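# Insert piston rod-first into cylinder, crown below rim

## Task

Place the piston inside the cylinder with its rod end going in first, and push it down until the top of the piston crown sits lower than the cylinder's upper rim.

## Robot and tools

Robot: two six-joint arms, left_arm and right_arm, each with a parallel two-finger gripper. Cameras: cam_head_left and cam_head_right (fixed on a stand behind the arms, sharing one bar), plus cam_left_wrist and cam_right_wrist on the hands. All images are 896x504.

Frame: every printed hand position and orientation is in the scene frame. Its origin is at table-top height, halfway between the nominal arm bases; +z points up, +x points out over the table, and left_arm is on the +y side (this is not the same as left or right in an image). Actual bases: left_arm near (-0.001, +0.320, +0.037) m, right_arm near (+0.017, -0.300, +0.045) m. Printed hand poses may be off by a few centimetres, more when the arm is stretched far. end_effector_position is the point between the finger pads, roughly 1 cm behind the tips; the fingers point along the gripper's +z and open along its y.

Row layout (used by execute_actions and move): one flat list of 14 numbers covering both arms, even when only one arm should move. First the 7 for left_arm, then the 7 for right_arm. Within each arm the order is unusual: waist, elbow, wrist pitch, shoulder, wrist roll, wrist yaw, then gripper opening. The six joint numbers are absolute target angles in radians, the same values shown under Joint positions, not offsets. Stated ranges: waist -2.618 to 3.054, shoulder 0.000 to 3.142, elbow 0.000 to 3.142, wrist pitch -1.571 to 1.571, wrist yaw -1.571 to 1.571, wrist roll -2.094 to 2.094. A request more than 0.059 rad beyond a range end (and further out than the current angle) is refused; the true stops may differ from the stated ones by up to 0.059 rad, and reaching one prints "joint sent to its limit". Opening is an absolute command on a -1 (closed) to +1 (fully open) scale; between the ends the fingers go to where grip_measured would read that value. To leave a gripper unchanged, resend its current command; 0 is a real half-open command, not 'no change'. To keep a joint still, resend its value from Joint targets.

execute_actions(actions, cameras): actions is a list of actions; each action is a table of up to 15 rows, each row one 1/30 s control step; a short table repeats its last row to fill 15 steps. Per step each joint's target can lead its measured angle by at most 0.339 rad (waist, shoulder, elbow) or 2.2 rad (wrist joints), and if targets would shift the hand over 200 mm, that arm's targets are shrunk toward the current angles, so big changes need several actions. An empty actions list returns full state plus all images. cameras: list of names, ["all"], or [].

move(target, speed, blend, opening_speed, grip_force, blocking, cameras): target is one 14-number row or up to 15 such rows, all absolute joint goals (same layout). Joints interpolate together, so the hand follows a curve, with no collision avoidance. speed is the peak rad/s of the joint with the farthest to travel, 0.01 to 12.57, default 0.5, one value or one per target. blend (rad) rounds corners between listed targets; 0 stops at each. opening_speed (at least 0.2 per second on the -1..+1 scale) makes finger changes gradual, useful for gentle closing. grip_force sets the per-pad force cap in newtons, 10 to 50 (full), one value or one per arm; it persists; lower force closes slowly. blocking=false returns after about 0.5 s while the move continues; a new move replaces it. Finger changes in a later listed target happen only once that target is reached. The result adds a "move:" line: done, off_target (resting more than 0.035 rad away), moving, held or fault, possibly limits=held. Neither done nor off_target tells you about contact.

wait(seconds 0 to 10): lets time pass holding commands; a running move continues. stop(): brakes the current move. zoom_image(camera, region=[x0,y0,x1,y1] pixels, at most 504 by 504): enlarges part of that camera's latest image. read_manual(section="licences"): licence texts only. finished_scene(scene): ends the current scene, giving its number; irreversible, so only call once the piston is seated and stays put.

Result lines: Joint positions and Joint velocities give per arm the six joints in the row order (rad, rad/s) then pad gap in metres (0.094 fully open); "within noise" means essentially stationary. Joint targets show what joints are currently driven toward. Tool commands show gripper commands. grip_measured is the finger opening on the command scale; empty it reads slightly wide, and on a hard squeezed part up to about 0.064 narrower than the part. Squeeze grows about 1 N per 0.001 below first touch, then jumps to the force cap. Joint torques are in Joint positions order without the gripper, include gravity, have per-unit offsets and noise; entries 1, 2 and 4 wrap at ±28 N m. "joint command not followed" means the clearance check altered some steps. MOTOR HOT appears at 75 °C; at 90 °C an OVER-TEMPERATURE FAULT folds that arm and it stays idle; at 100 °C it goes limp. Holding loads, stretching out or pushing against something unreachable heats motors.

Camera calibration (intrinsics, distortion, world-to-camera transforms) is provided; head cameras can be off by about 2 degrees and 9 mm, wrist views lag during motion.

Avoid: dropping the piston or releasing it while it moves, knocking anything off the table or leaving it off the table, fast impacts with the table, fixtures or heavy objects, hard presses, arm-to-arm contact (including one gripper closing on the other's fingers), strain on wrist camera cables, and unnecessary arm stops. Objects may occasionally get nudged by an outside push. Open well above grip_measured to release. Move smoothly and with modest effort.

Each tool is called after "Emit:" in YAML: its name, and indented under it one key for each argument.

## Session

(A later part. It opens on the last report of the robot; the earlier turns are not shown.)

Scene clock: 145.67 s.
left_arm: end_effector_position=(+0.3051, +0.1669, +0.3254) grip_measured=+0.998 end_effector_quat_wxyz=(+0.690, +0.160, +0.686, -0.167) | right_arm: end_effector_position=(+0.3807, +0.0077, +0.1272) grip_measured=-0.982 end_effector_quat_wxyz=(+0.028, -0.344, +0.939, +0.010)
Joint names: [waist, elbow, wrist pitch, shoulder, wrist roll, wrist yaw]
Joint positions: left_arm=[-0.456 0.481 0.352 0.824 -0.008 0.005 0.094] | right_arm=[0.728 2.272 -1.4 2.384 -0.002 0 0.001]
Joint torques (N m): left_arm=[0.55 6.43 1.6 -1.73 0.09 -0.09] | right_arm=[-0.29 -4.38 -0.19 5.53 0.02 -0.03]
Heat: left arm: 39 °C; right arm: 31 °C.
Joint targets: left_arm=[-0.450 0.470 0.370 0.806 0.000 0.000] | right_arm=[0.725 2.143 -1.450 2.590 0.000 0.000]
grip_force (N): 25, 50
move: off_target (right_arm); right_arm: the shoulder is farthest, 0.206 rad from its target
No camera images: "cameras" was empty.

Emit:
move:
  target:
    - [-0.45, 0.47, 0.37, 0.806, 0, 0, 1.0, 0.7245, 2.275, -1.40, 2.384, 0, 0, -1.0]
    - [-0.45, 0.47, 0.37, 0.806, 0, 0, 1.0, 0.7245, 2.29, -1.40, 2.26, 0, 0, -1.0]
    - [-0.45, 0.47, 0.37, 0.806, 0, 0, 1.0, 0.7245, 2.305, -1.375, 2.18, 0, 0, -1.0]
  speed: [0.25, 0.25, 0.25]
  blend: [0.04, 0.04, 0]
  cameras: ["cam_right_wrist", "cam_left_wrist"]

Emit:
zoom_image:
  camera: "cam_right_wrist"
  region: [220, 40, 680, 480]

Scene clock: 149.20 s.
left_arm: end_effector_position=(+0.3051, +0.1669, +0.3254) grip_measured=+0.998 end_effector_quat_wxyz=(+0.690, +0.160, +0.686, -0.167) | right_arm: end_effector_position=(+0.3836, +0.0101, +0.2100) grip_measured=-0.982 end_effector_quat_wxyz=(+0.119, -0.341, +0.931, +0.043)
Joint names: [waist, elbow, wrist pitch, shoulder, wrist roll, wrist yaw]
Joint positions: left_arm=[-0.456 0.481 0.352 0.824 -0.008 0.005 0.094] | right_arm=[0.728 2.28 -1.387 2.21 -0.002 0 0.001]
Joint torques (N m): left_arm=[0.55 6.42 1.61 -1.73 0.09 -0.09] | right_arm=[-0.27 7.25 0.85 -14.86 0.01 0]
Heat: left arm: 39 °C; right arm: 31 °C.
Joint targets: left_arm=[-0.450 0.470 0.370 0.806 0.000 0.000] | right_arm=[0.725 2.305 -1.375 2.180 0.000 0.000]
grip_force (N): 25, 50
move: done
camera_calibration:
cam_left_wrist: T_world_to_cam=[[-0.415183, -0.908313, -0.0508968, 0.296285], [-0.541795, 0.291819, -0.788226, 0.379123], [0.730808, -0.299683, -0.613278, 0.147601], [0, 0, 0, 1]] pos_world=[0.220551, 0.202718, 0.404435]
cam_right_wrist: T_world_to_cam=[[0.6227, -0.781278, -0.0430114, -0.222183], [-0.70289, -0.582681, 0.407956, 0.197671], [-0.343789, -0.223802, -0.911988, 0.449375], [0, 0, 0, 1]] pos_world=[0.431785, 0.0421636, 0.319627]
Images, in order (width x height): cam_left_wrist 896x504, cam_right_wrist 896x504.

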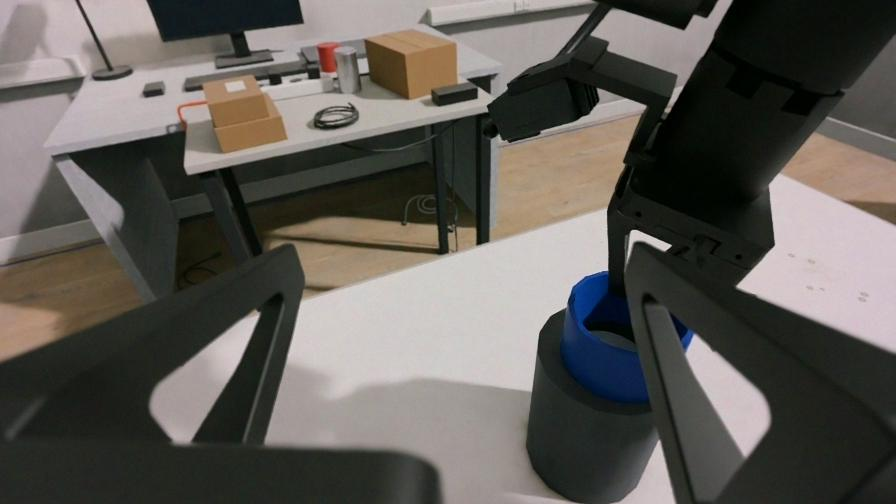

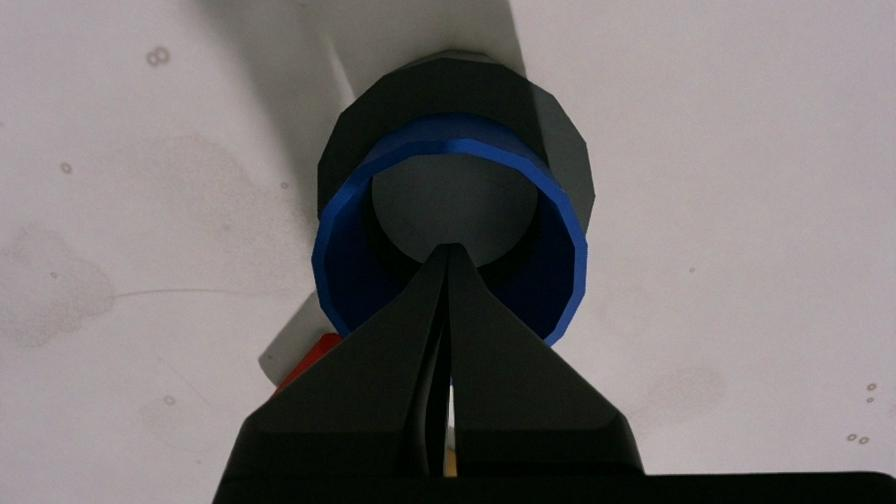

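Scaled by 1.096 from the camera's 896x504 image, which has a finer 1280x720 frame.

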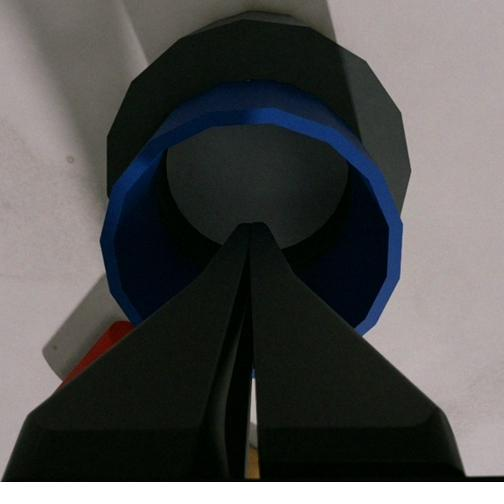

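Emit:
finished_scene:
  scene: 2

The scene is finished: the task was done.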